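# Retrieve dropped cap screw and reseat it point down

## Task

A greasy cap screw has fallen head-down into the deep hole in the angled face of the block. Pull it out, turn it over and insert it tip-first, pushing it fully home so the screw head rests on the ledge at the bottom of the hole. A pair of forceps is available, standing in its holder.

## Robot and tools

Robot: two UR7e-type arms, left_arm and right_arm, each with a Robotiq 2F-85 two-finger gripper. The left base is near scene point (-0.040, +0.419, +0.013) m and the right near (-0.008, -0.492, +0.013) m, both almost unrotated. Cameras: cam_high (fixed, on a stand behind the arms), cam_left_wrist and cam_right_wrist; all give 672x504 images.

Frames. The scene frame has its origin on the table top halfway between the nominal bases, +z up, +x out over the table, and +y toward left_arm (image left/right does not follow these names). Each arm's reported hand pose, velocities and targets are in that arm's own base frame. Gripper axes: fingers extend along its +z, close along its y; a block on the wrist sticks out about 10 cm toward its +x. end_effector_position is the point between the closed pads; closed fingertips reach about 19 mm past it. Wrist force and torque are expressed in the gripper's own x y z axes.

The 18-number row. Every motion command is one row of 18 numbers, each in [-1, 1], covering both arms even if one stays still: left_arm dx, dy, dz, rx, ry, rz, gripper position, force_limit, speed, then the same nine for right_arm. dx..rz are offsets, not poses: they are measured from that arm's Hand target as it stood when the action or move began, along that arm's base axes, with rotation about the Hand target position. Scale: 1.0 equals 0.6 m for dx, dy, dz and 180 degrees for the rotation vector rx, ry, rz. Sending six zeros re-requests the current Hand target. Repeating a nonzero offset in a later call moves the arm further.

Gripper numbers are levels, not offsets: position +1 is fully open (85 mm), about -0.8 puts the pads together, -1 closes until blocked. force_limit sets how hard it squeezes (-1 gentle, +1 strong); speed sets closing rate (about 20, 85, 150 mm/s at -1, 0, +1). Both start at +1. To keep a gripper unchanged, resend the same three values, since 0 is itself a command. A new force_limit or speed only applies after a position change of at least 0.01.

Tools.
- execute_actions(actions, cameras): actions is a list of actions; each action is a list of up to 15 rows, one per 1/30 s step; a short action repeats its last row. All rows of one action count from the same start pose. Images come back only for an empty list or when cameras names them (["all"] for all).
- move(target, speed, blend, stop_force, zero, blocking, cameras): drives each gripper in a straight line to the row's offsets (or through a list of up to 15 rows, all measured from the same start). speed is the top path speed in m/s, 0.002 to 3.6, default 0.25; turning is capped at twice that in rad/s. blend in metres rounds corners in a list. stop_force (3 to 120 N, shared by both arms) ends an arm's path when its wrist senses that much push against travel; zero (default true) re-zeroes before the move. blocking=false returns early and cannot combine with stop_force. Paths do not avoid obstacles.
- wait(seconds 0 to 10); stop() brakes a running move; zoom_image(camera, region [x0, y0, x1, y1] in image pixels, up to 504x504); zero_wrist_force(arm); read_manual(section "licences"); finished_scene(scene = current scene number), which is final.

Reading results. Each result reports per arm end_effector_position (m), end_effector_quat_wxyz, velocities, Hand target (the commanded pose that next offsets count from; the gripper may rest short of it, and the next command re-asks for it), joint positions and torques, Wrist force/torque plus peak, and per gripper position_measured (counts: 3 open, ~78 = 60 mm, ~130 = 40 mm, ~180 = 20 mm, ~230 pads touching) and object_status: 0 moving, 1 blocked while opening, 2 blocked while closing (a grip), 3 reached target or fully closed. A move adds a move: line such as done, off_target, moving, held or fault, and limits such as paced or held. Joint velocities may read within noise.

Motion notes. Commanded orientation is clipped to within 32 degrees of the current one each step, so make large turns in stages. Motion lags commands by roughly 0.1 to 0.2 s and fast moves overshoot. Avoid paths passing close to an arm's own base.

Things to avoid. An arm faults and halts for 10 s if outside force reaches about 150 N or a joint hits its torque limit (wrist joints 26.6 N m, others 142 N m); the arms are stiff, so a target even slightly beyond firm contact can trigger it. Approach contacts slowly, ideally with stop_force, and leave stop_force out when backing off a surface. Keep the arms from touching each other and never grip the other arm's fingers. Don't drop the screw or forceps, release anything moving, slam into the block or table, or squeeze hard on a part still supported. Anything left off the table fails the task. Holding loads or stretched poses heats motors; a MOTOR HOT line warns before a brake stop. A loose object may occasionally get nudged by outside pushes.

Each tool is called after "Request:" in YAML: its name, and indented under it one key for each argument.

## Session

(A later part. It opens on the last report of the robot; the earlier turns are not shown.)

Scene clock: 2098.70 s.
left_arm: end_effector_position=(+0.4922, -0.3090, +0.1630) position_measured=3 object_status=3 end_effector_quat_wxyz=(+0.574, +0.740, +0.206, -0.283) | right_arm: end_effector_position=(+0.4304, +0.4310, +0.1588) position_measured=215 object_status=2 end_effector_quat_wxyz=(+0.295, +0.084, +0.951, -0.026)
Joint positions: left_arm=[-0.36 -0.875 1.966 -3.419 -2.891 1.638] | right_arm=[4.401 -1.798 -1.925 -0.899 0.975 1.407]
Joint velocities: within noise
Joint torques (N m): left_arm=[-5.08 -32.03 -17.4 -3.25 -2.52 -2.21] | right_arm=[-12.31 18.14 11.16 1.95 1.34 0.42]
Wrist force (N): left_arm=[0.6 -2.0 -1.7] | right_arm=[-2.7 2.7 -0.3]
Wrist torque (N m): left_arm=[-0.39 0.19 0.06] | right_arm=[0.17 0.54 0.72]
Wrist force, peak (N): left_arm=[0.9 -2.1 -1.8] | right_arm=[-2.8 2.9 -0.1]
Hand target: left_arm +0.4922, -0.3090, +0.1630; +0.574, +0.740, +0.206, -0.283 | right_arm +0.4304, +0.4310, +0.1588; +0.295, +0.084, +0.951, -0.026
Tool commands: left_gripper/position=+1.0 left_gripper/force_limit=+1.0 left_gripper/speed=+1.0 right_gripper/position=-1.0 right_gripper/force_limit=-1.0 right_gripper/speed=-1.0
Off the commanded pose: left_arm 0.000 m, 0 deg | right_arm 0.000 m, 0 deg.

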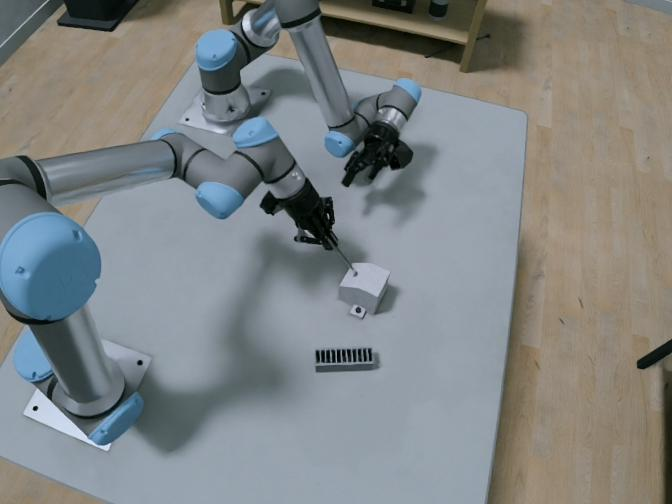

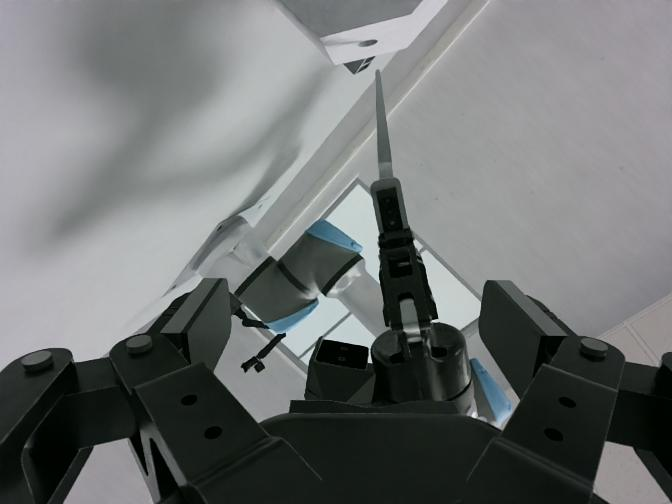

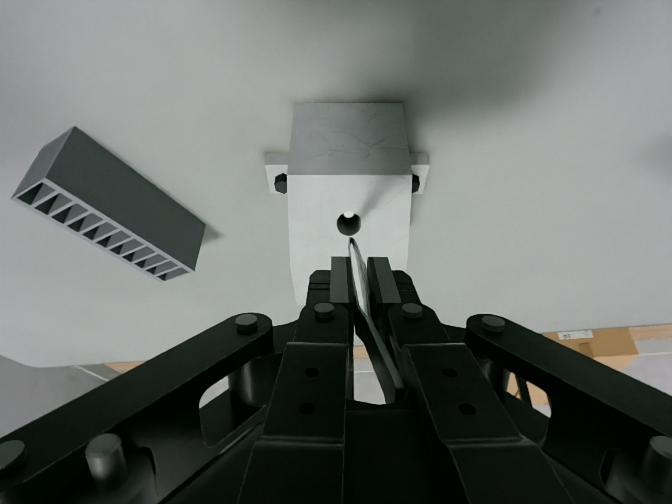

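Request:
zoom_image:
  camera: "cam_right_wrist"
  region: [300, 170, 420, 420]

Request:
zoom_image:
  camera: "cam_left_wrist"
  region: [320, 20, 460, 220]

Scaled by 2.016 from the camera's 672x504 image, which has a finer 960x720 frame.

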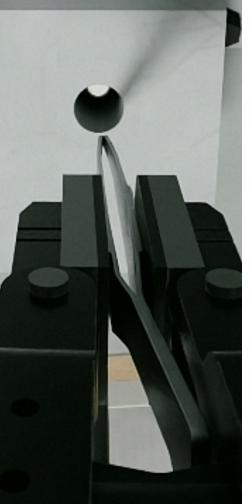

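Scaled by 2.520 from the camera's 672x504 image, which has a finer 960x720 frame.

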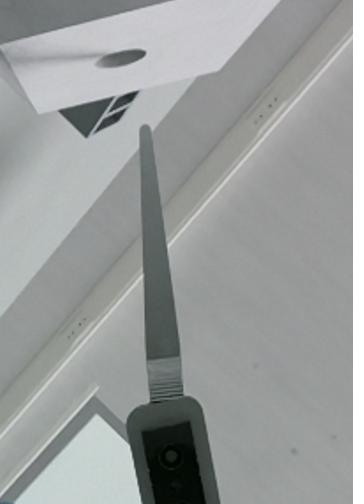

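Request:
zoom_image:
  camera: "cam_right_wrist"
  region: [325, 200, 375, 250]

Scaled by 10.080 from the camera's 672x504 image, which has a finer 960x720 frame.

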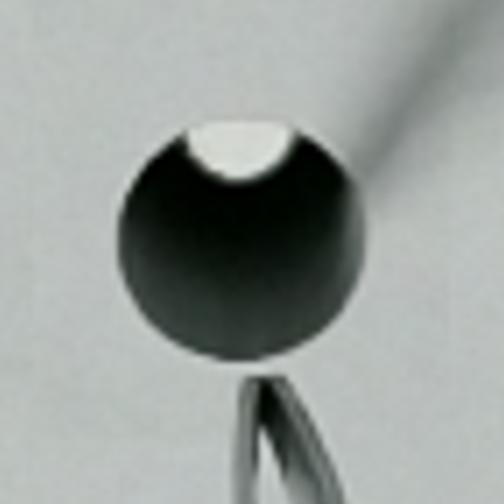

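Request:
move:
  target: [0,0,0,0,0,0,1,1,1,0,0,0,0,0,0,-0.61,-1,-1]
  cameras: ["cam_right_wrist","cam_left_wrist"]

Request:
zoom_image:
  camera: "cam_right_wrist"
  region: [320, 200, 380, 260]

Scene clock: 2283.87 s.
left_arm: end_effector_position=(+0.4922, -0.3090, +0.1630) position_measured=3 object_status=3 end_effector_quat_wxyz=(+0.574, +0.740, +0.206, -0.283) | right_arm: end_effector_position=(+0.4304, +0.4310, +0.1588) position_measured=205 object_status=3 end_effector_quat_wxyz=(+0.295, +0.084, +0.951, -0.026)
Joint positions: left_arm=[-0.36 -0.875 1.966 -3.419 -2.891 1.638] | right_arm=[4.401 -1.798 -1.925 -0.899 0.975 1.407]
Joint torques (N m): left_arm=[-5.03 -31.88 -18.97 -3.34 -2.4 -2.18] | right_arm=[-12.14 18.11 11.77 2.26 1.21 0.33]
Wrist force (N): left_arm=[0.5 -1.9 -1.7] | right_arm=[-2.3 2.7 -0.3]
Wrist torque (N m): left_arm=[-0.37 0.21 0.05] | right_arm=[0.16 0.46 0.71]
Wrist force, peak (N): left_arm=[0.7 -2.0 -1.9] | right_arm=[-2.9 2.8 -0.1]
Hand target: left_arm +0.4922, -0.3090, +0.1630; +0.574, +0.740, +0.206, -0.283 | right_arm +0.4304, +0.4310, +0.1588; +0.295, +0.084, +0.951, -0.026
Off the commanded pose: left_arm 0.000 m, 0 deg | right_arm 0.000 m, 0 deg.
move: done
Images, in order (width x height): cam_left_wrist 672x504, cam_right_wrist 672x504.

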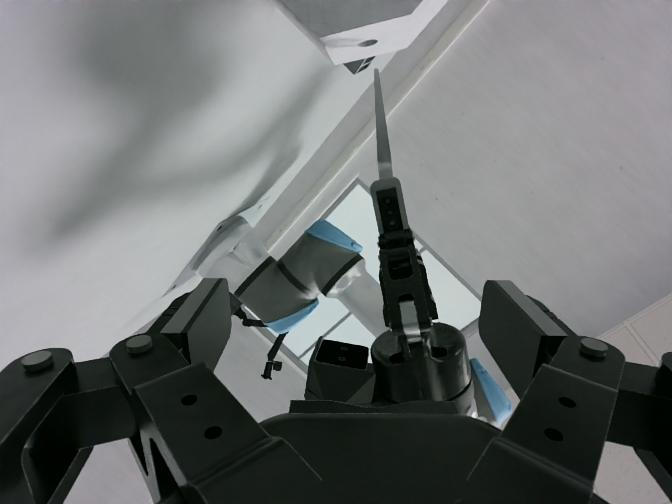

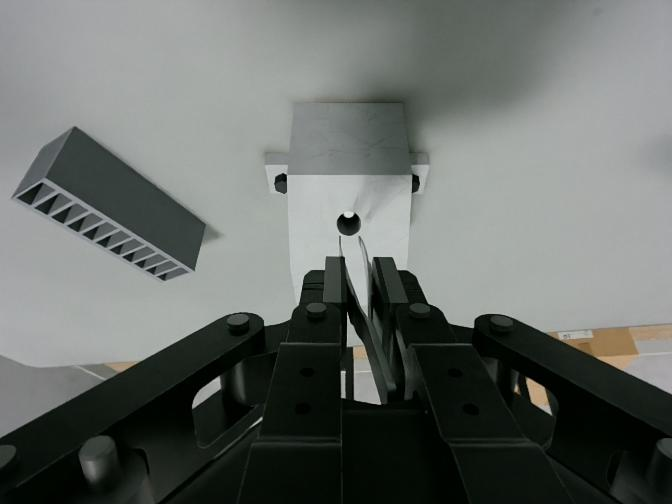

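Scaled by 8.400 from the camera's 672x504 image, which has a finer 960x720 frame.

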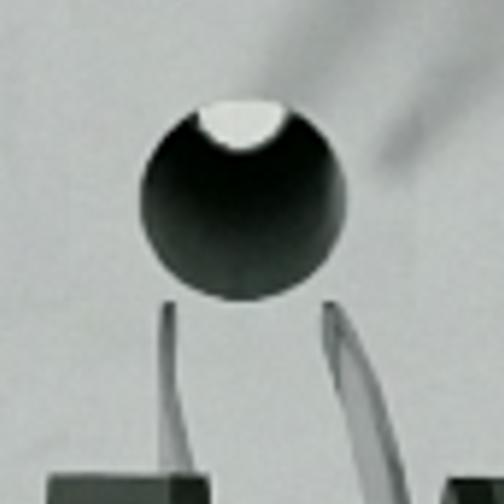

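Request:
move:
  target: [0,0,0,0,0,0,1,1,1,0.00723,-0.00085,-0.02127,0,0,0,-0.61,-1,-1]
  speed: 0.06
  cameras: ["cam_right_wrist","cam_left_wrist"]

Request:
zoom_image:
  camera: "cam_right_wrist"
  region: [320, 200, 380, 260]

Request:
zoom_image:
  camera: "cam_left_wrist"
  region: [330, 20, 430, 120]

Scene clock: 2352.07 s.
left_arm: end_effector_position=(+0.4922, -0.3090, +0.1630) position_measured=3 object_status=3 end_effector_quat_wxyz=(+0.574, +0.740, +0.206, -0.283) | right_arm: end_effector_position=(+0.4348, +0.4304, +0.1459) position_measured=205 object_status=3 end_effector_quat_wxyz=(+0.295, +0.084, +0.951, -0.027) end_effector_velocity=(+0.000, -0.001, +0.001) end_effector_angular_velocity=(-0.003, +0.000, -0.001)
Joint positions: left_arm=[-0.36 -0.875 1.966 -3.419 -2.891 1.638] | right_arm=[4.392 -1.821 -1.936 -0.859 0.976 1.397]
Joint velocities: left_arm=[within noise] | right_arm=[0 0.003 0 -0.006 -0.001 0.001]
Joint torques (N m): left_arm=[-4.5 -32.1 -20.68 -3.23 -2.47 -2.18] | right_arm=[4.84 37.83 26.95 1.34 0.96 0.77]
Wrist force (N): left_arm=[0.6 -2.0 -1.3] | right_arm=[-2.5 2.5 0.0]
Wrist torque (N m): left_arm=[-0.39 0.19 0.06] | right_arm=[0.13 0.51 0.72]
Wrist force, peak (N): left_arm=[0.9 -2.1 -1.8] | right_arm=[-2.8 2.9 -0.2]
Hand target: left_arm +0.4922, -0.3090, +0.1630; +0.574, +0.740, +0.206, -0.283 | right_arm +0.4348, +0.4305, +0.1461; +0.295, +0.084, +0.951, -0.026
Off the commanded pose: left_arm 0.000 m, 0 deg | right_arm 0.000 m, 0 deg.
move: done
Images, in order (width x height): cam_left_wrist 672x504, cam_right_wrist 672x504.

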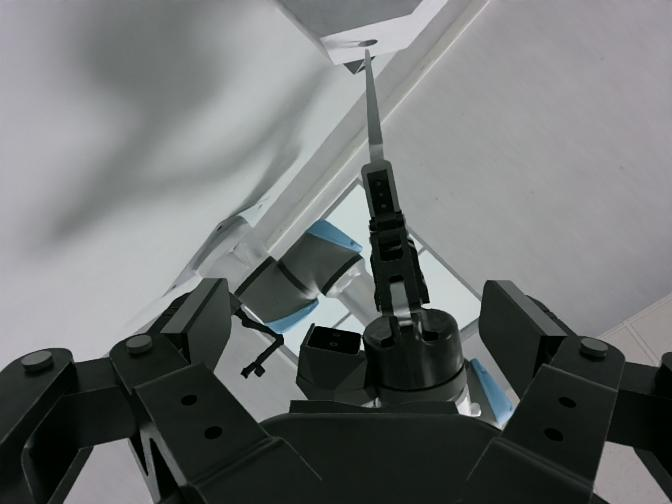

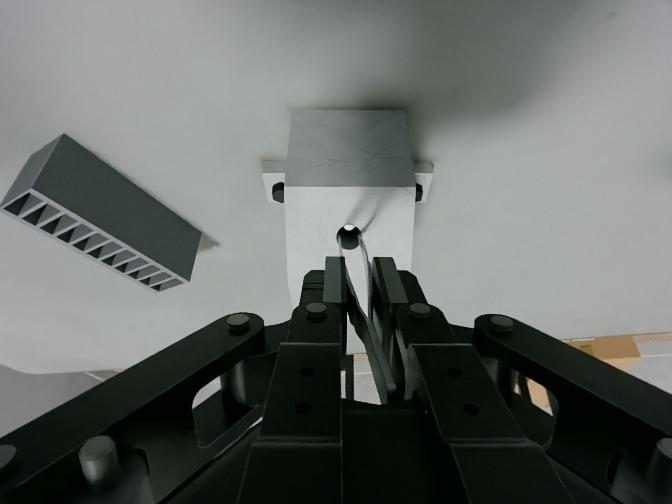

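Scaled by 8.400 from the camera's 672x504 image, which has a finer 960x720 frame.

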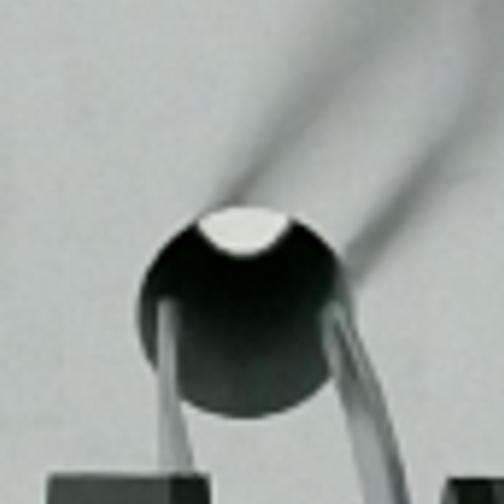

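Scaled by 5.040 from the camera's 672x504 image, which has a finer 960x720 frame.

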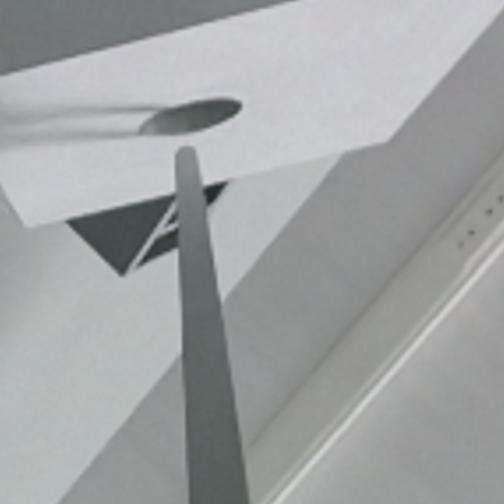

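Request:
move:
  target: [0,0,0,0,0,0,1,1,1,0.0155,-0.0024,-0.02257,0,0,0,-0.61,-1,-1]
  speed: 0.04
  stop_force: 5
  cameras: ["cam_right_wrist","cam_left_wrist"]

Request:
zoom_image:
  camera: "cam_right_wrist"
  region: [320, 200, 380, 260]

Request:
zoom_image:
  camera: "cam_left_wrist"
  region: [330, 20, 430, 120]

Scene clock: 2387.47 s.
left_arm: end_effector_position=(+0.4922, -0.3090, +0.1630) position_measured=3 object_status=3 end_effector_quat_wxyz=(+0.574, +0.740, +0.206, -0.283) | right_arm: end_effector_position=(+0.4441, +0.4291, +0.1325) position_measured=205 object_status=3 end_effector_quat_wxyz=(+0.295, +0.084, +0.951, -0.026)
Joint positions: left_arm=[-0.36 -0.875 1.966 -3.419 -2.891 1.638] | right_arm=[4.375 -1.851 -1.941 -0.811 0.978 1.376]
Joint torques (N m): left_arm=[-5.2 -30.81 -21.48 -3.28 -2.46 -2.29] | right_arm=[10.73 41.15 27.59 3.39 -2.31 1.36]
Wrist force (N): left_arm=[0.7 -1.8 -1.6] | right_arm=[-2.6 2.6 0.0]
Wrist torque (N m): left_arm=[-0.35 0.17 0.06] | right_arm=[0.17 0.51 0.67]
Wrist force, peak (N): left_arm=[0.8 -2.3 -1.6] | right_arm=[-2.6 2.9 -1.2]
Hand target: left_arm +0.4922, -0.3090, +0.1630; +0.574, +0.740, +0.206, -0.283 | right_arm +0.4441, +0.4291, +0.1325; +0.295, +0.084, +0.951, -0.026
Off the commanded pose: left_arm 0.000 m, 0 deg | right_arm 0.000 m, 0 deg.
move: done
Images, in order (width x height): cam_left_wrist 672x504, cam_right_wrist 672x504.

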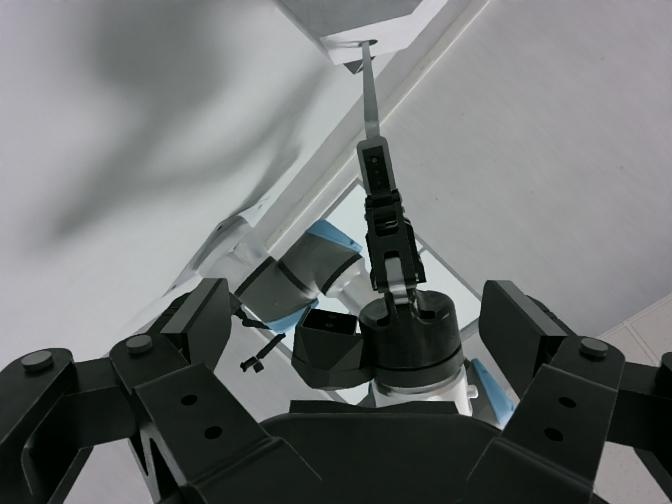

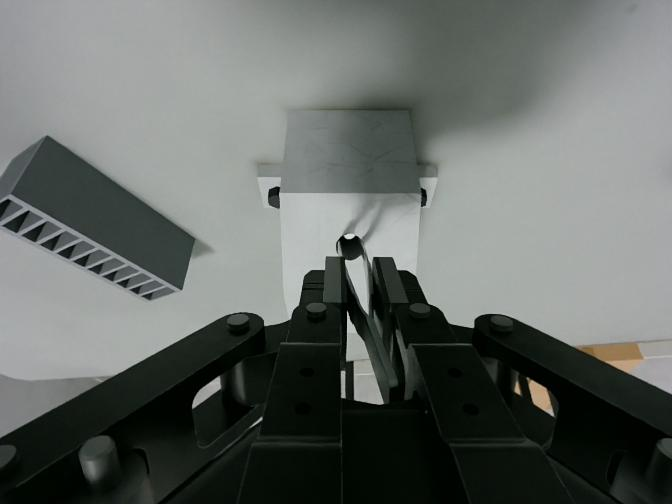

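Scaled by 8.400 from the camera's 672x504 image, which has a finer 960x720 frame.

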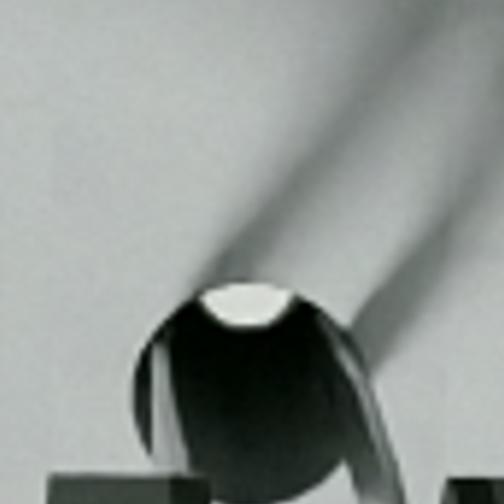

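Scaled by 5.040 from the camera's 672x504 image, which has a finer 960x720 frame.

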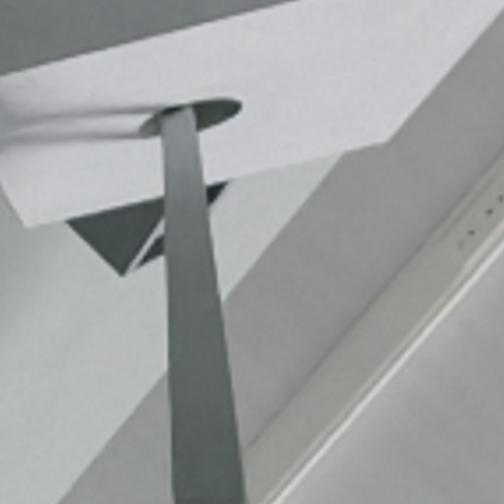

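Request:
move:
  target: [0,0,0,0,0,0,1,1,1,0.01228,-0.00196,0.00857,0.00486,0.02736,0,-0.61,-1,-1]
  speed: 0.03
  cameras: ["cam_right_wrist","cam_left_wrist"]

Request:
zoom_image:
  camera: "cam_right_wrist"
  region: [320, 200, 380, 260]

Request:
zoom_image:
  camera: "cam_left_wrist"
  region: [330, 20, 430, 120]

Scene clock: 2486.17 s.
left_arm: end_effector_position=(+0.4922, -0.3090, +0.1630) position_measured=3 object_status=3 end_effector_quat_wxyz=(+0.574, +0.740, +0.206, -0.283) | right_arm: end_effector_position=(+0.4515, +0.4279, +0.1377) position_measured=205 object_status=3 end_effector_quat_wxyz=(+0.253, +0.085, +0.963, -0.023) end_effector_velocity=(+0.001, -0.002, -0.001) end_effector_angular_velocity=(-0.004, -0.007, -0.003)
Joint positions: left_arm=[-0.36 -0.875 1.966 -3.419 -2.891 1.638] | right_arm=[4.326 -1.851 -1.89 -0.855 1.069 1.331]
Joint velocities: left_arm=[within noise] | right_arm=[0 0 -0.004 0.001 -0.008 0.003]
Joint torques (N m): left_arm=[-5.05 -31.78 -22.6 -3.27 -2.52 -2.27] | right_arm=[10.31 19.89 13.36 4.32 -3.05 1.02]
Wrist force (N): left_arm=[0.7 -1.9 -1.6] | right_arm=[-2.5 2.6 0.1]
Wrist torque (N m): left_arm=[-0.37 0.18 0.06] | right_arm=[0.13 0.49 0.67]
Wrist force, peak (N): left_arm=[0.7 -2.1 -1.9] | right_arm=[-2.7 3.0 -0.1]
Hand target: left_arm +0.4922, -0.3090, +0.1630; +0.574, +0.740, +0.206, -0.283 | right_arm +0.4514, +0.4279, +0.1377; +0.253, +0.085, +0.963, -0.023
Off the commanded pose: left_arm 0.000 m, 0 deg | right_arm 0.000 m, 0 deg.
move: done
Images, in order (width x height): cam_left_wrist 672x504, cam_right_wrist 672x504.

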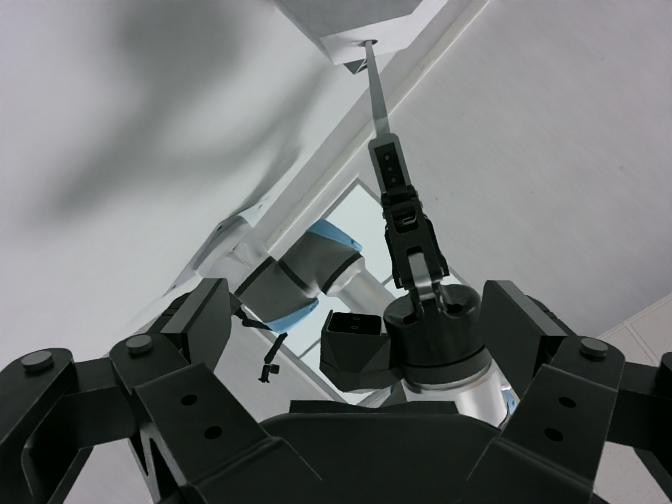

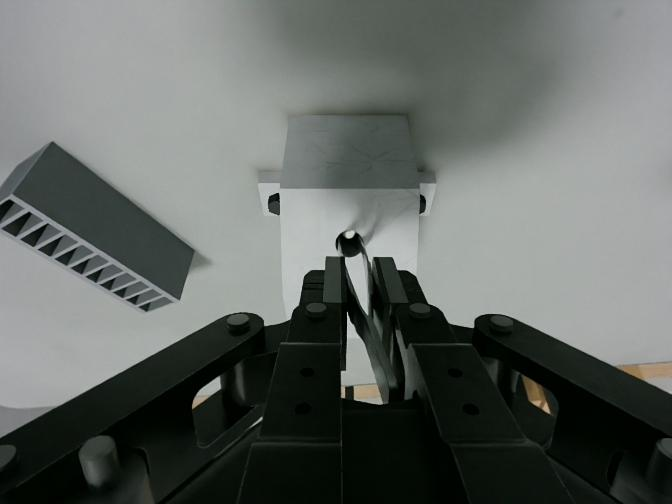

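Scaled by 8.400 from the camera's 672x504 image, which has a finer 960x720 frame.

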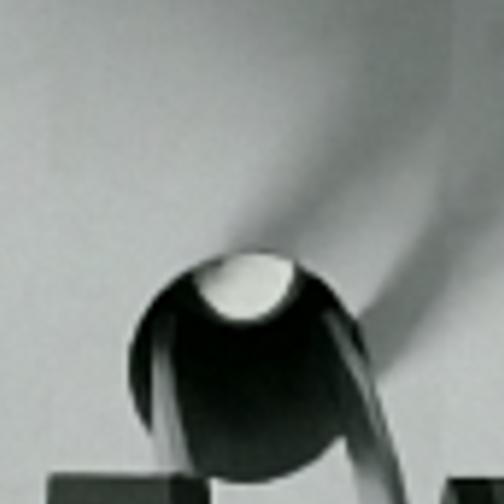

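Scaled by 5.040 from the camera's 672x504 image, which has a finer 960x720 frame.

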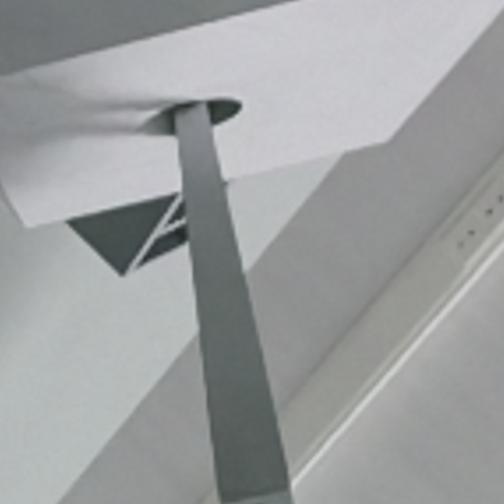

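Request:
move:
  target: [0,0,0,0,0,0,1,1,1,0.01033,-0.00182,-0.01604,0,0,0,-0.61,-1,-1]
  speed: 0.03
  stop_force: 5
  cameras: ["cam_right_wrist","cam_left_wrist"]

Request:
zoom_image:
  camera: "cam_right_wrist"
  region: [320, 200, 380, 260]

Request:
zoom_image:
  camera: "cam_left_wrist"
  region: [330, 20, 430, 120]

Scene clock: 2513.83 s.
left_arm: end_effector_position=(+0.4922, -0.3090, +0.1630) position_measured=3 object_status=3 end_effector_quat_wxyz=(+0.574, +0.740, +0.206, -0.283) | right_arm: end_effector_position=(+0.4576, +0.4268, +0.1281) position_measured=205 object_status=3 end_effector_quat_wxyz=(+0.253, +0.085, +0.963, -0.023)
Joint positions: left_arm=[-0.36 -0.875 1.966 -3.419 -2.891 1.638] | right_arm=[4.315 -1.871 -1.894 -0.825 1.07 1.318]
Joint torques (N m): left_arm=[-5.03 -32.18 -22.67 -3.25 -2.51 -2.15] | right_arm=[10.85 42.35 27.62 1.51 -1.33 1.46]
Wrist force (N): left_arm=[0.9 -2.0 -1.5] | right_arm=[-2.4 2.6 0.0]
Wrist torque (N m): left_arm=[-0.38 0.15 0.05] | right_arm=[0.15 0.46 0.66]
Wrist force, peak (N): left_arm=[0.8 -2.1 -1.8] | right_arm=[-2.6 3.1 -0.2]
Hand target: left_arm +0.4922, -0.3090, +0.1630; +0.574, +0.740, +0.206, -0.283 | right_arm +0.4576, +0.4268, +0.1281; +0.253, +0.085, +0.963, -0.023
Off the commanded pose: left_arm 0.000 m, 0 deg | right_arm 0.000 m, 0 deg.
move: done
Images, in order (width x height): cam_left_wrist 672x504, cam_right_wrist 672x504.

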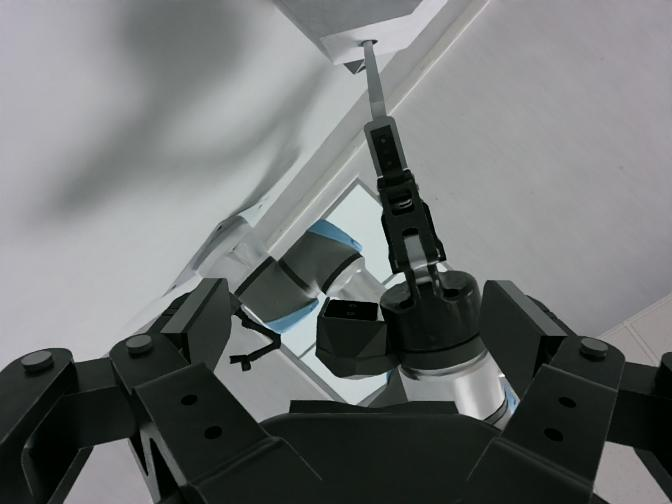

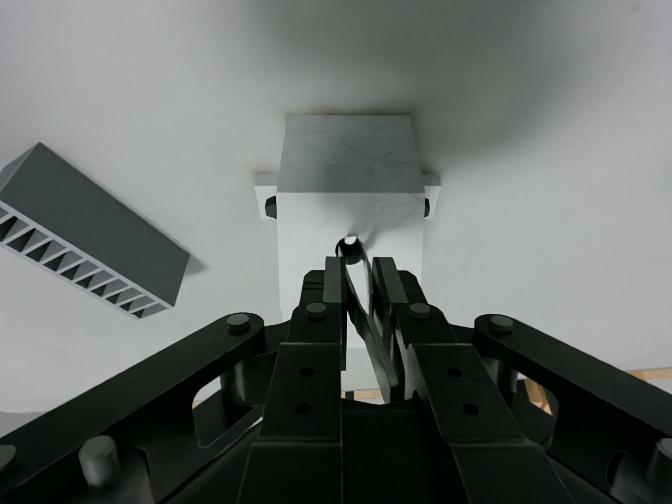

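Scaled by 8.400 from the camera's 672x504 image, which has a finer 960x720 frame.

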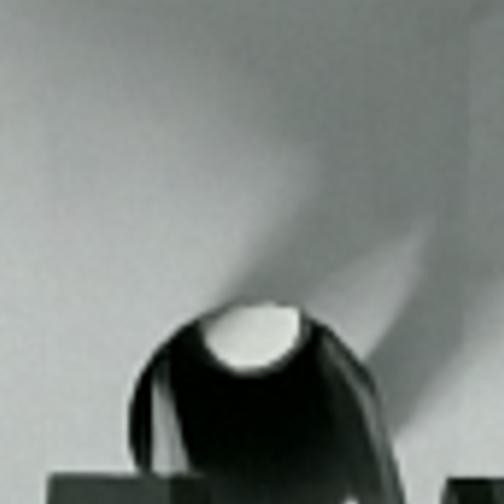

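Scaled by 5.040 from the camera's 672x504 image, which has a finer 960x720 frame.

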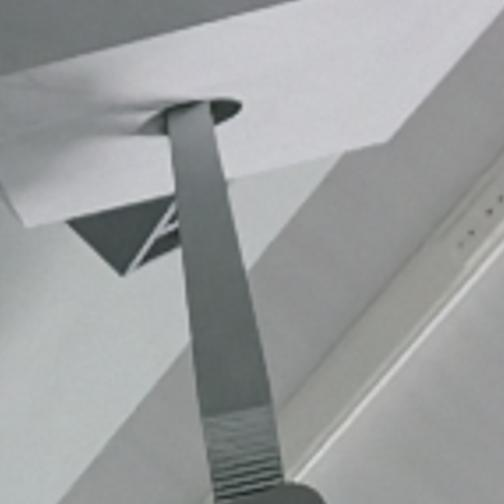

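Request:
move:
  target: [0,0,0,0,0,0,1,1,1,0,0,0,0,0,0,-1,-1,-1]
  cameras: ["cam_right_wrist"]

Request:
zoom_image:
  camera: "cam_right_wrist"
  region: [320, 200, 380, 260]

Scene clock: 2526.97 s.
left_arm: end_effector_position=(+0.4922, -0.3090, +0.1630) position_measured=3 object_status=3 end_effector_quat_wxyz=(+0.574, +0.740, +0.206, -0.283) | right_arm: end_effector_position=(+0.4576, +0.4268, +0.1281) position_measured=215 object_status=2 end_effector_quat_wxyz=(+0.253, +0.085, +0.963, -0.023)
Joint positions: left_arm=[-0.36 -0.875 1.966 -3.419 -2.891 1.638] | right_arm=[4.315 -1.871 -1.894 -0.825 1.07 1.318]
Joint torques (N m): left_arm=[-4.92 -32.36 -22.15 -3.39 -2.4 -2.16] | right_arm=[10.93 41.72 27.13 1.85 -3.05 1.48]
Wrist force (N): left_arm=[0.7 -2.0 -1.7] | right_arm=[-2.6 2.8 -0.1]
Wrist torque (N m): left_arm=[-0.37 0.18 0.06] | right_arm=[0.17 0.44 0.67]
Wrist force, peak (N): left_arm=[0.6 -2.2 -1.9] | right_arm=[-2.8 2.8 -0.1]
Hand target: left_arm +0.4922, -0.3090, +0.1630; +0.574, +0.740, +0.206, -0.283 | right_arm +0.4576, +0.4268, +0.1281; +0.253, +0.085, +0.963, -0.023
Off the commanded pose: left_arm 0.000 m, 0 deg | right_arm 0.000 m, 0 deg.
move: done
Images, in order (width x height): cam_right_wrist 672x504.

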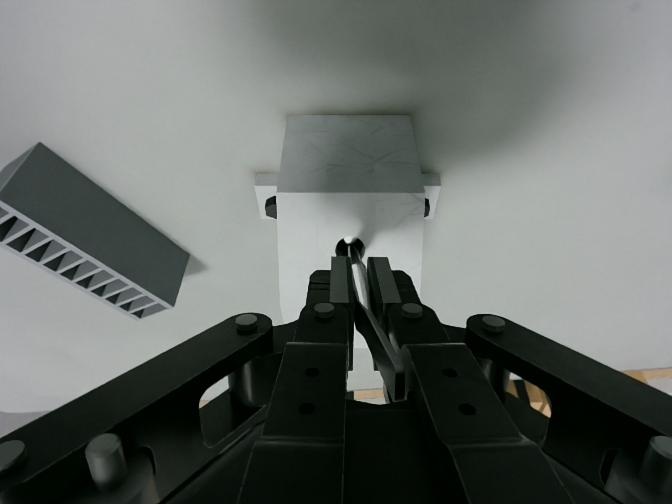

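Scaled by 8.400 from the camera's 672x504 image, which has a finer 960x720 frame.

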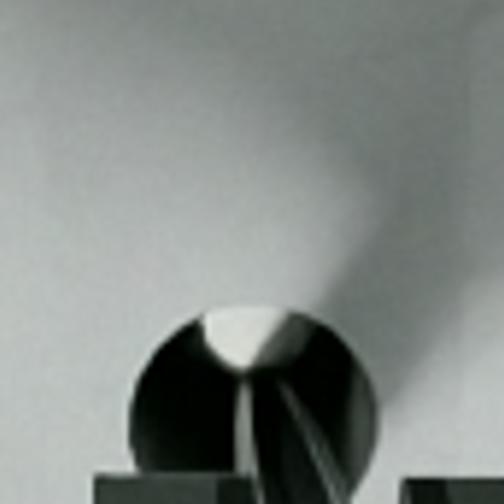

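Request:
zoom_image:
  camera: "cam_right_wrist"
  region: [332, 230, 368, 266]

Request:
zoom_image:
  camera: "cam_right_wrist"
  region: [320, 230, 420, 430]

Scaled by 14.000 from the camera's 672x504 image, which has a finer 960x720 frame.

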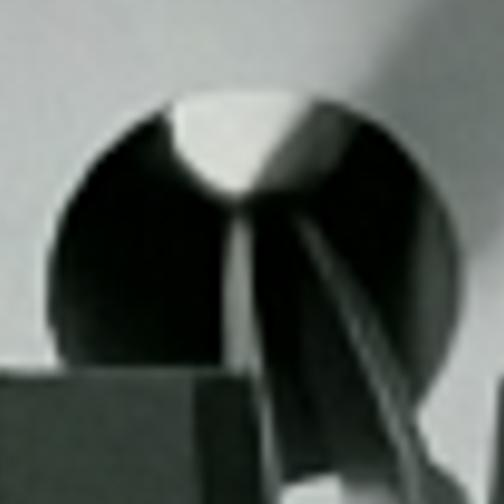

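Scaled by 2.520 from the camera's 672x504 image, which has a finer 960x720 frame.

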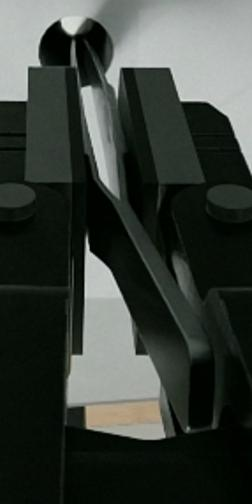

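Request:
move:
  target: [0,0,0,0,0,0,1,1,1,-0.0237,0.0042,0.0368,0,0,0,-1,-1,-1]
  speed: 0.08
  cameras: ["cam_right_wrist","cam_left_wrist"]

Request:
zoom_image:
  camera: "cam_right_wrist"
  region: [320, 200, 380, 260]

Request:
zoom_image:
  camera: "cam_left_wrist"
  region: [330, 20, 430, 120]

Scene clock: 2701.57 s.
left_arm: end_effector_position=(+0.4922, -0.3090, +0.1630) position_measured=3 object_status=3 end_effector_quat_wxyz=(+0.574, +0.740, +0.206, -0.283) | right_arm: end_effector_position=(+0.4434, +0.4295, +0.1503) position_measured=215 object_status=2 end_effector_quat_wxyz=(+0.254, +0.085, +0.963, -0.023)
Joint positions: left_arm=[-0.36 -0.875 1.966 -3.419 -2.891 1.638] | right_arm=[4.341 -1.825 -1.884 -0.895 1.067 1.348]
Joint torques (N m): left_arm=[-4.88 -31.65 -21.63 -3.19 -2.4 -2.28] | right_arm=[-12.56 22.78 10.99 3.92 -1.79 -1.72]
Wrist force (N): left_arm=[0.7 -1.8 -1.6] | right_arm=[-2.6 2.6 -0.3]
Wrist torque (N m): left_arm=[-0.36 0.17 0.06] | right_arm=[0.15 0.50 0.65]
Wrist force, peak (N): left_arm=[0.8 -2.0 -1.8] | right_arm=[-3.0 2.9 -0.2]
Hand target: left_arm +0.4922, -0.3090, +0.1630; +0.574, +0.740, +0.206, -0.283 | right_arm +0.4434, +0.4293, +0.1501; +0.253, +0.085, +0.963, -0.023
Off the commanded pose: left_arm 0.000 m, 0 deg | right_arm 0.000 m, 0 deg.
move: done
Images, in order (width x height): cam_left_wrist 672x504, cam_right_wrist 672x504.

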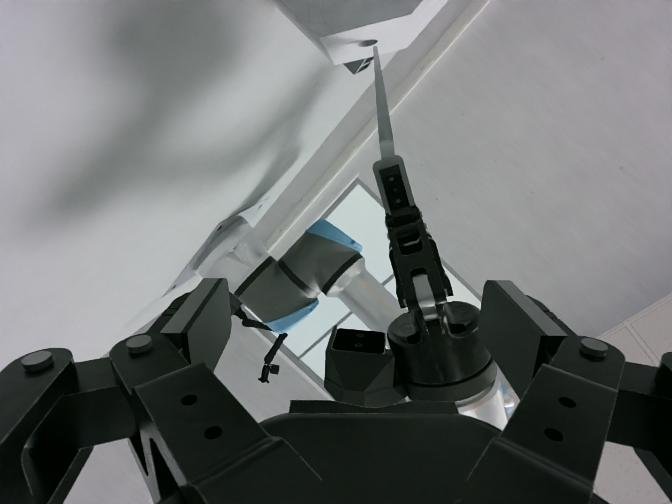

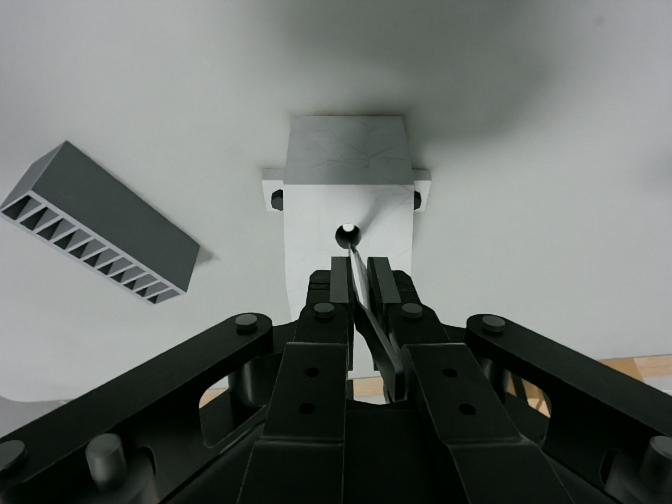

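Scaled by 8.400 from the camera's 672x504 image, which has a finer 960x720 frame.

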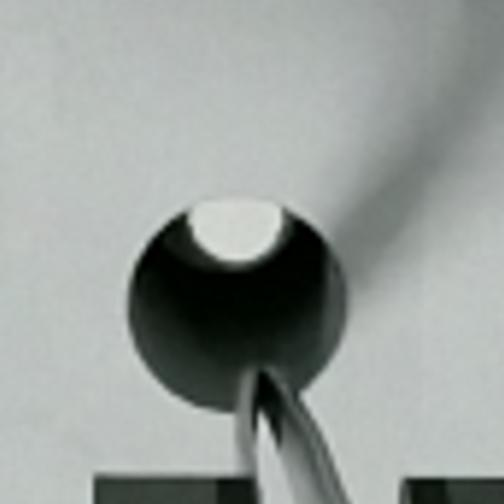

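Scaled by 5.040 from the camera's 672x504 image, which has a finer 960x720 frame.

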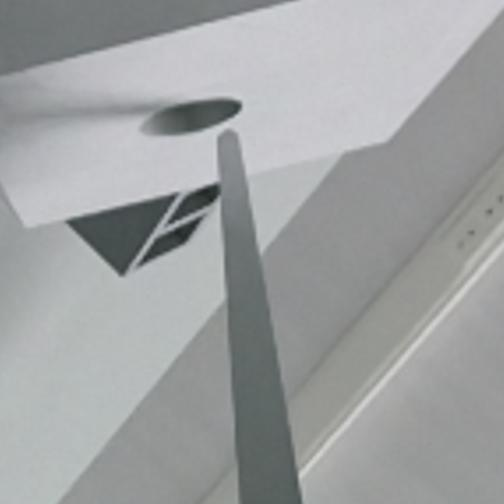

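Request:
move:
  target: [0,0,0,0,0,0,1,1,1,0.0088,-0.0032,-0.0118,0,0,0,-1,-1,-1]
  speed: 0.05
  stop_force: 5

Request:
move:
  target: [0,0,0,0,0,0,1,1,1,0.0177,-0.0031,0.0102,0,0,0,-1,-1,-1]
  speed: 0.02
  stop_force: 10
  cameras: ["cam_right_wrist","cam_left_wrist"]

Request:
zoom_image:
  camera: "cam_right_wrist"
  region: [320, 200, 380, 260]

Request:
zoom_image:
  camera: "cam_left_wrist"
  region: [330, 20, 430, 120]

Scene clock: 2764.77 s.
left_arm: end_effector_position=(+0.4922, -0.3090, +0.1630) position_measured=3 object_status=3 end_effector_quat_wxyz=(+0.574, +0.740, +0.206, -0.283) | right_arm: end_effector_position=(+0.4487, +0.4274, +0.1431) position_measured=215 object_status=2 end_effector_quat_wxyz=(+0.253, +0.085, +0.963, -0.023)
Joint positions: left_arm=[-0.36 -0.875 1.966 -3.419 -2.891 1.638] | right_arm=[4.331 -1.838 -1.889 -0.87 1.068 1.336]
Joint torques (N m): left_arm=[-5.12 -31.6 -22.5 -3.21 -2.35 -2.23] | right_arm=[11.06 41.17 28.61 1.64 -1.01 1.58]
Wrist force (N): left_arm=[0.8 -1.9 -1.6] | right_arm=[-2.4 2.7 -0.4]
Wrist torque (N m): left_arm=[-0.37 0.17 0.06] | right_arm=[0.15 0.47 0.67]
Wrist force, peak (N): left_arm=[0.9 -2.1 -1.9] | right_arm=[-2.5 3.0 -0.1]
Hand target: left_arm +0.4922, -0.3090, +0.1630; +0.574, +0.740, +0.206, -0.283 | right_arm +0.4487, +0.4274, +0.1431; +0.253, +0.085, +0.963, -0.023
Off the commanded pose: left_arm 0.000 m, 0 deg | right_arm 0.000 m, 0 deg.
move: done

Scene clock: 2766.40 s.
left_arm: end_effector_position=(+0.4922, -0.3090, +0.1630) position_measured=3 object_status=3 end_effector_quat_wxyz=(+0.574, +0.740, +0.206, -0.283) | right_arm: end_effector_position=(+0.4593, +0.4256, +0.1492) position_measured=215 object_status=2 end_effector_quat_wxyz=(+0.253, +0.085, +0.963, -0.023)
Joint positions: left_arm=[-0.36 -0.875 1.966 -3.419 -2.891 1.638] | right_arm=[4.311 -1.842 -1.869 -0.876 1.07 1.314]
Joint torques (N m): left_arm=[-5.75 -32.32 -22.38 -3.23 -2.3 -2.21] | right_arm=[10.7 35.47 11.92 4.12 -1.78 1.52]
Wrist force (N): left_arm=[0.7 -1.8 -1.7] | right_arm=[-1.5 2.6 -0.5]
Wrist torque (N m): left_arm=[-0.36 0.17 0.06] | right_arm=[0.14 0.53 0.64]
Wrist force, peak (N): left_arm=[0.7 -2.0 -1.9] | right_arm=[-2.3 2.8 -0.2]
Hand target: left_arm +0.4922, -0.3090, +0.1630; +0.574, +0.740, +0.206, -0.283 | right_arm +0.4593, +0.4256, +0.1492; +0.253, +0.085, +0.963, -0.023
Off the commanded pose: left_arm 0.000 m, 0 deg | right_arm 0.000 m, 0 deg.
move: done
Images, in order (width x height): cam_left_wrist 672x504, cam_right_wrist 672x504.

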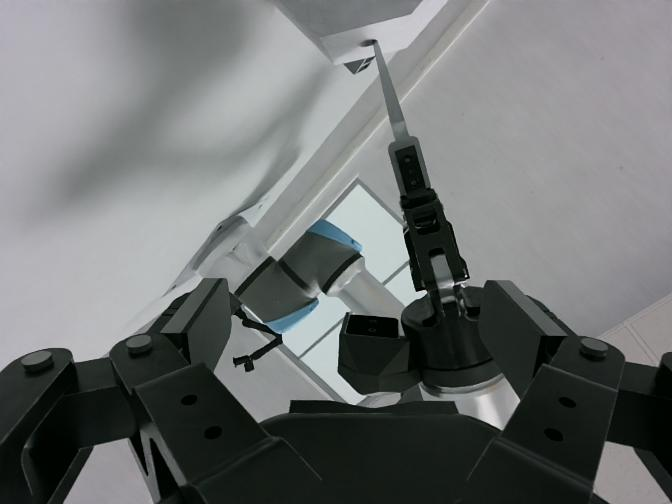

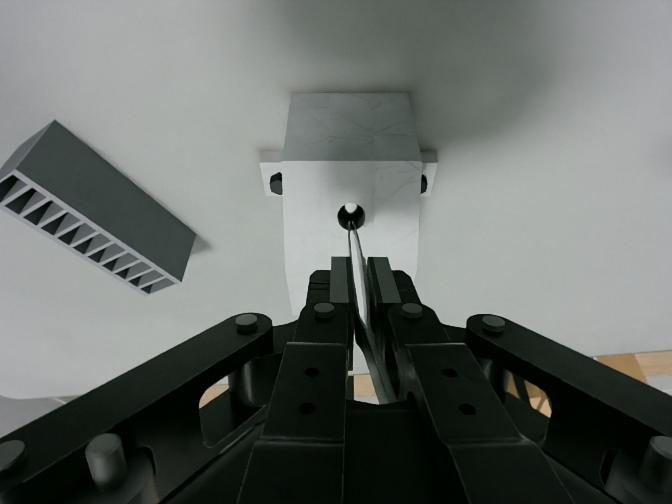

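Scaled by 8.400 from the camera's 672x504 image, which has a finer 960x720 frame.

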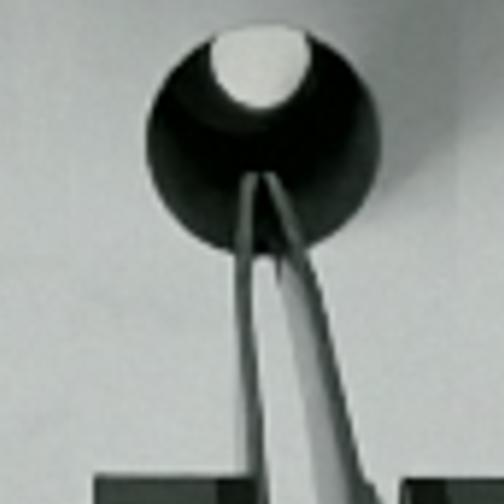

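Scaled by 5.040 from the camera's 672x504 image, which has a finer 960x720 frame.

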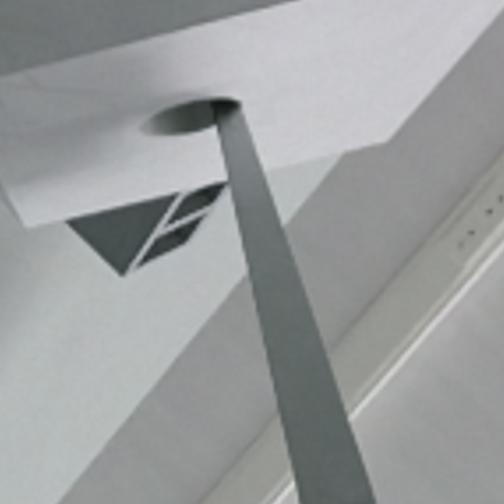

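Request:
move:
  target: [0,0,0,0,0,0,1,1,1,-0.01188,0.00447,-0.00705,-0.00243,-0.01368,0,-1,-1,-1]
  speed: 0.05

Request:
move:
  target: [0,0,0,0,0,0,1,1,1,0,0,0,0,0,0,-0.61,-1,-1]
  cameras: ["cam_right_wrist","cam_left_wrist"]

Request:
zoom_image:
  camera: "cam_right_wrist"
  region: [320, 200, 380, 260]

Request:
zoom_image:
  camera: "cam_left_wrist"
  region: [330, 20, 430, 120]

Scene clock: 2810.40 s.
left_arm: end_effector_position=(+0.4922, -0.3090, +0.1630) position_measured=3 object_status=3 end_effector_quat_wxyz=(+0.574, +0.740, +0.206, -0.283) | right_arm: end_effector_position=(+0.4521, +0.4283, +0.1449) position_measured=215 object_status=2 end_effector_quat_wxyz=(+0.274, +0.084, +0.958, -0.025) end_effector_velocity=(+0.000, +0.000, +0.000) end_effector_angular_velocity=(-0.001, +0.006, +0.002)
Joint positions: left_arm=[-0.36 -0.875 1.966 -3.419 -2.891 1.638] | right_arm=[4.343 -1.841 -1.899 -0.854 1.024 1.344]
Joint velocities: left_arm=[within noise] | right_arm=[-0.002 0 0.003 -0.005 0.005 -0.004]
Joint torques (N m): left_arm=[-4.35 -31.52 -22.17 -3.29 -2.33 -2.1] | right_arm=[-11.55 33.86 27.28 1.23 1.47 -1.4]
Wrist force (N): left_arm=[0.8 -2.0 -1.8] | right_arm=[-2.5 2.6 -0.2]
Wrist torque (N m): left_arm=[-0.39 0.17 0.05] | right_arm=[0.15 0.50 0.66]
Wrist force, peak (N): left_arm=[0.6 -2.2 -1.8] | right_arm=[-3.1 2.9 0.0]
Hand target: left_arm +0.4922, -0.3090, +0.1630; +0.574, +0.740, +0.206, -0.283 | right_arm +0.4522, +0.4282, +0.1450; +0.274, +0.085, +0.958, -0.025
Off the commanded pose: left_arm 0.000 m, 0 deg | right_arm 0.000 m, 0 deg.
move: done

Scene clock: 2810.90 s.
left_arm: end_effector_position=(+0.4922, -0.3090, +0.1630) position_measured=3 object_status=3 end_effector_quat_wxyz=(+0.574, +0.740, +0.206, -0.283) | right_arm: end_effector_position=(+0.4522, +0.4282, +0.1450) position_measured=205 object_status=3 end_effector_quat_wxyz=(+0.274, +0.085, +0.958, -0.025)
Joint positions: left_arm=[-0.36 -0.875 1.966 -3.419 -2.891 1.638] | right_arm=[4.343 -1.841 -1.899 -0.854 1.024 1.344]
Joint torques (N m): left_arm=[-4.64 -32.12 -22.38 -3.19 -2.24 -2.16] | right_arm=[-12.64 25.66 28.26 1.49 0.51 -1.73]
Wrist force (N): left_arm=[0.8 -2.0 -1.7] | right_arm=[-2.7 2.8 -0.2]
Wrist torque (N m): left_arm=[-0.38 0.17 0.05] | right_arm=[0.19 0.54 0.68]
Wrist force, peak (N): left_arm=[0.8 -2.1 -1.9] | right_arm=[-2.8 2.9 -0.3]
Hand target: left_arm +0.4922, -0.3090, +0.1630; +0.574, +0.740, +0.206, -0.283 | right_arm +0.4522, +0.4282, +0.1450; +0.274, +0.085, +0.958, -0.025
Off the commanded pose: left_arm 0.000 m, 0 deg | right_arm 0.000 m, 0 deg.
move: done
Images, in order (width x height): cam_left_wrist 672x504, cam_right_wrist 672x504.

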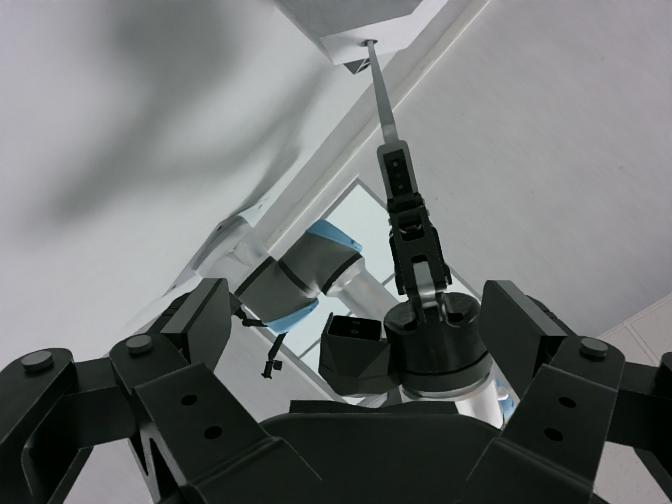

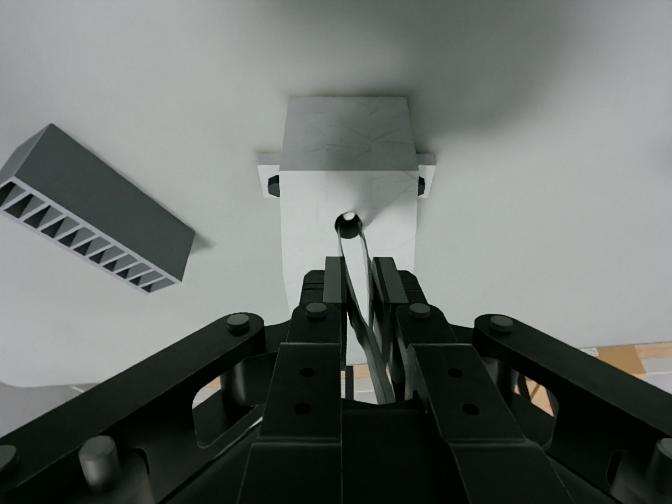

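Scaled by 8.400 from the camera's 672x504 image, which has a finer 960x720 frame.

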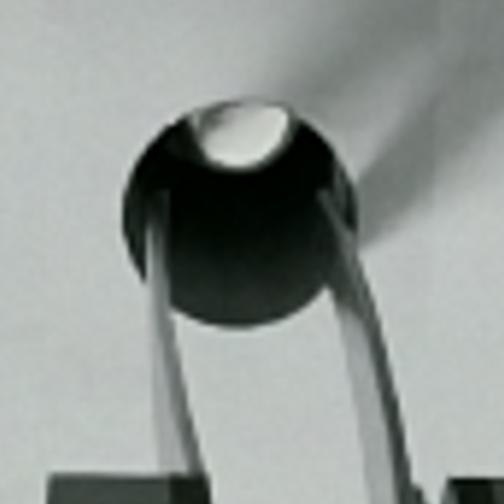

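Scaled by 5.040 from the camera's 672x504 image, which has a finer 960x720 frame.

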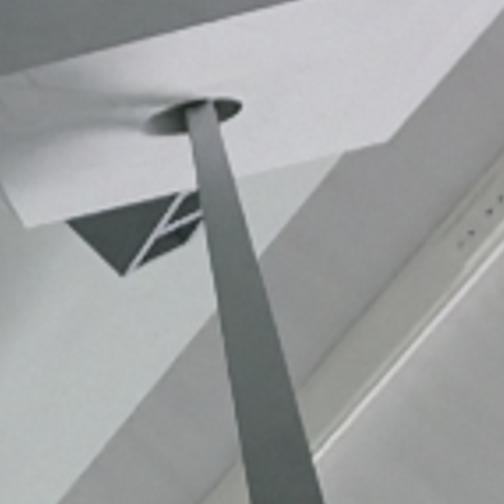

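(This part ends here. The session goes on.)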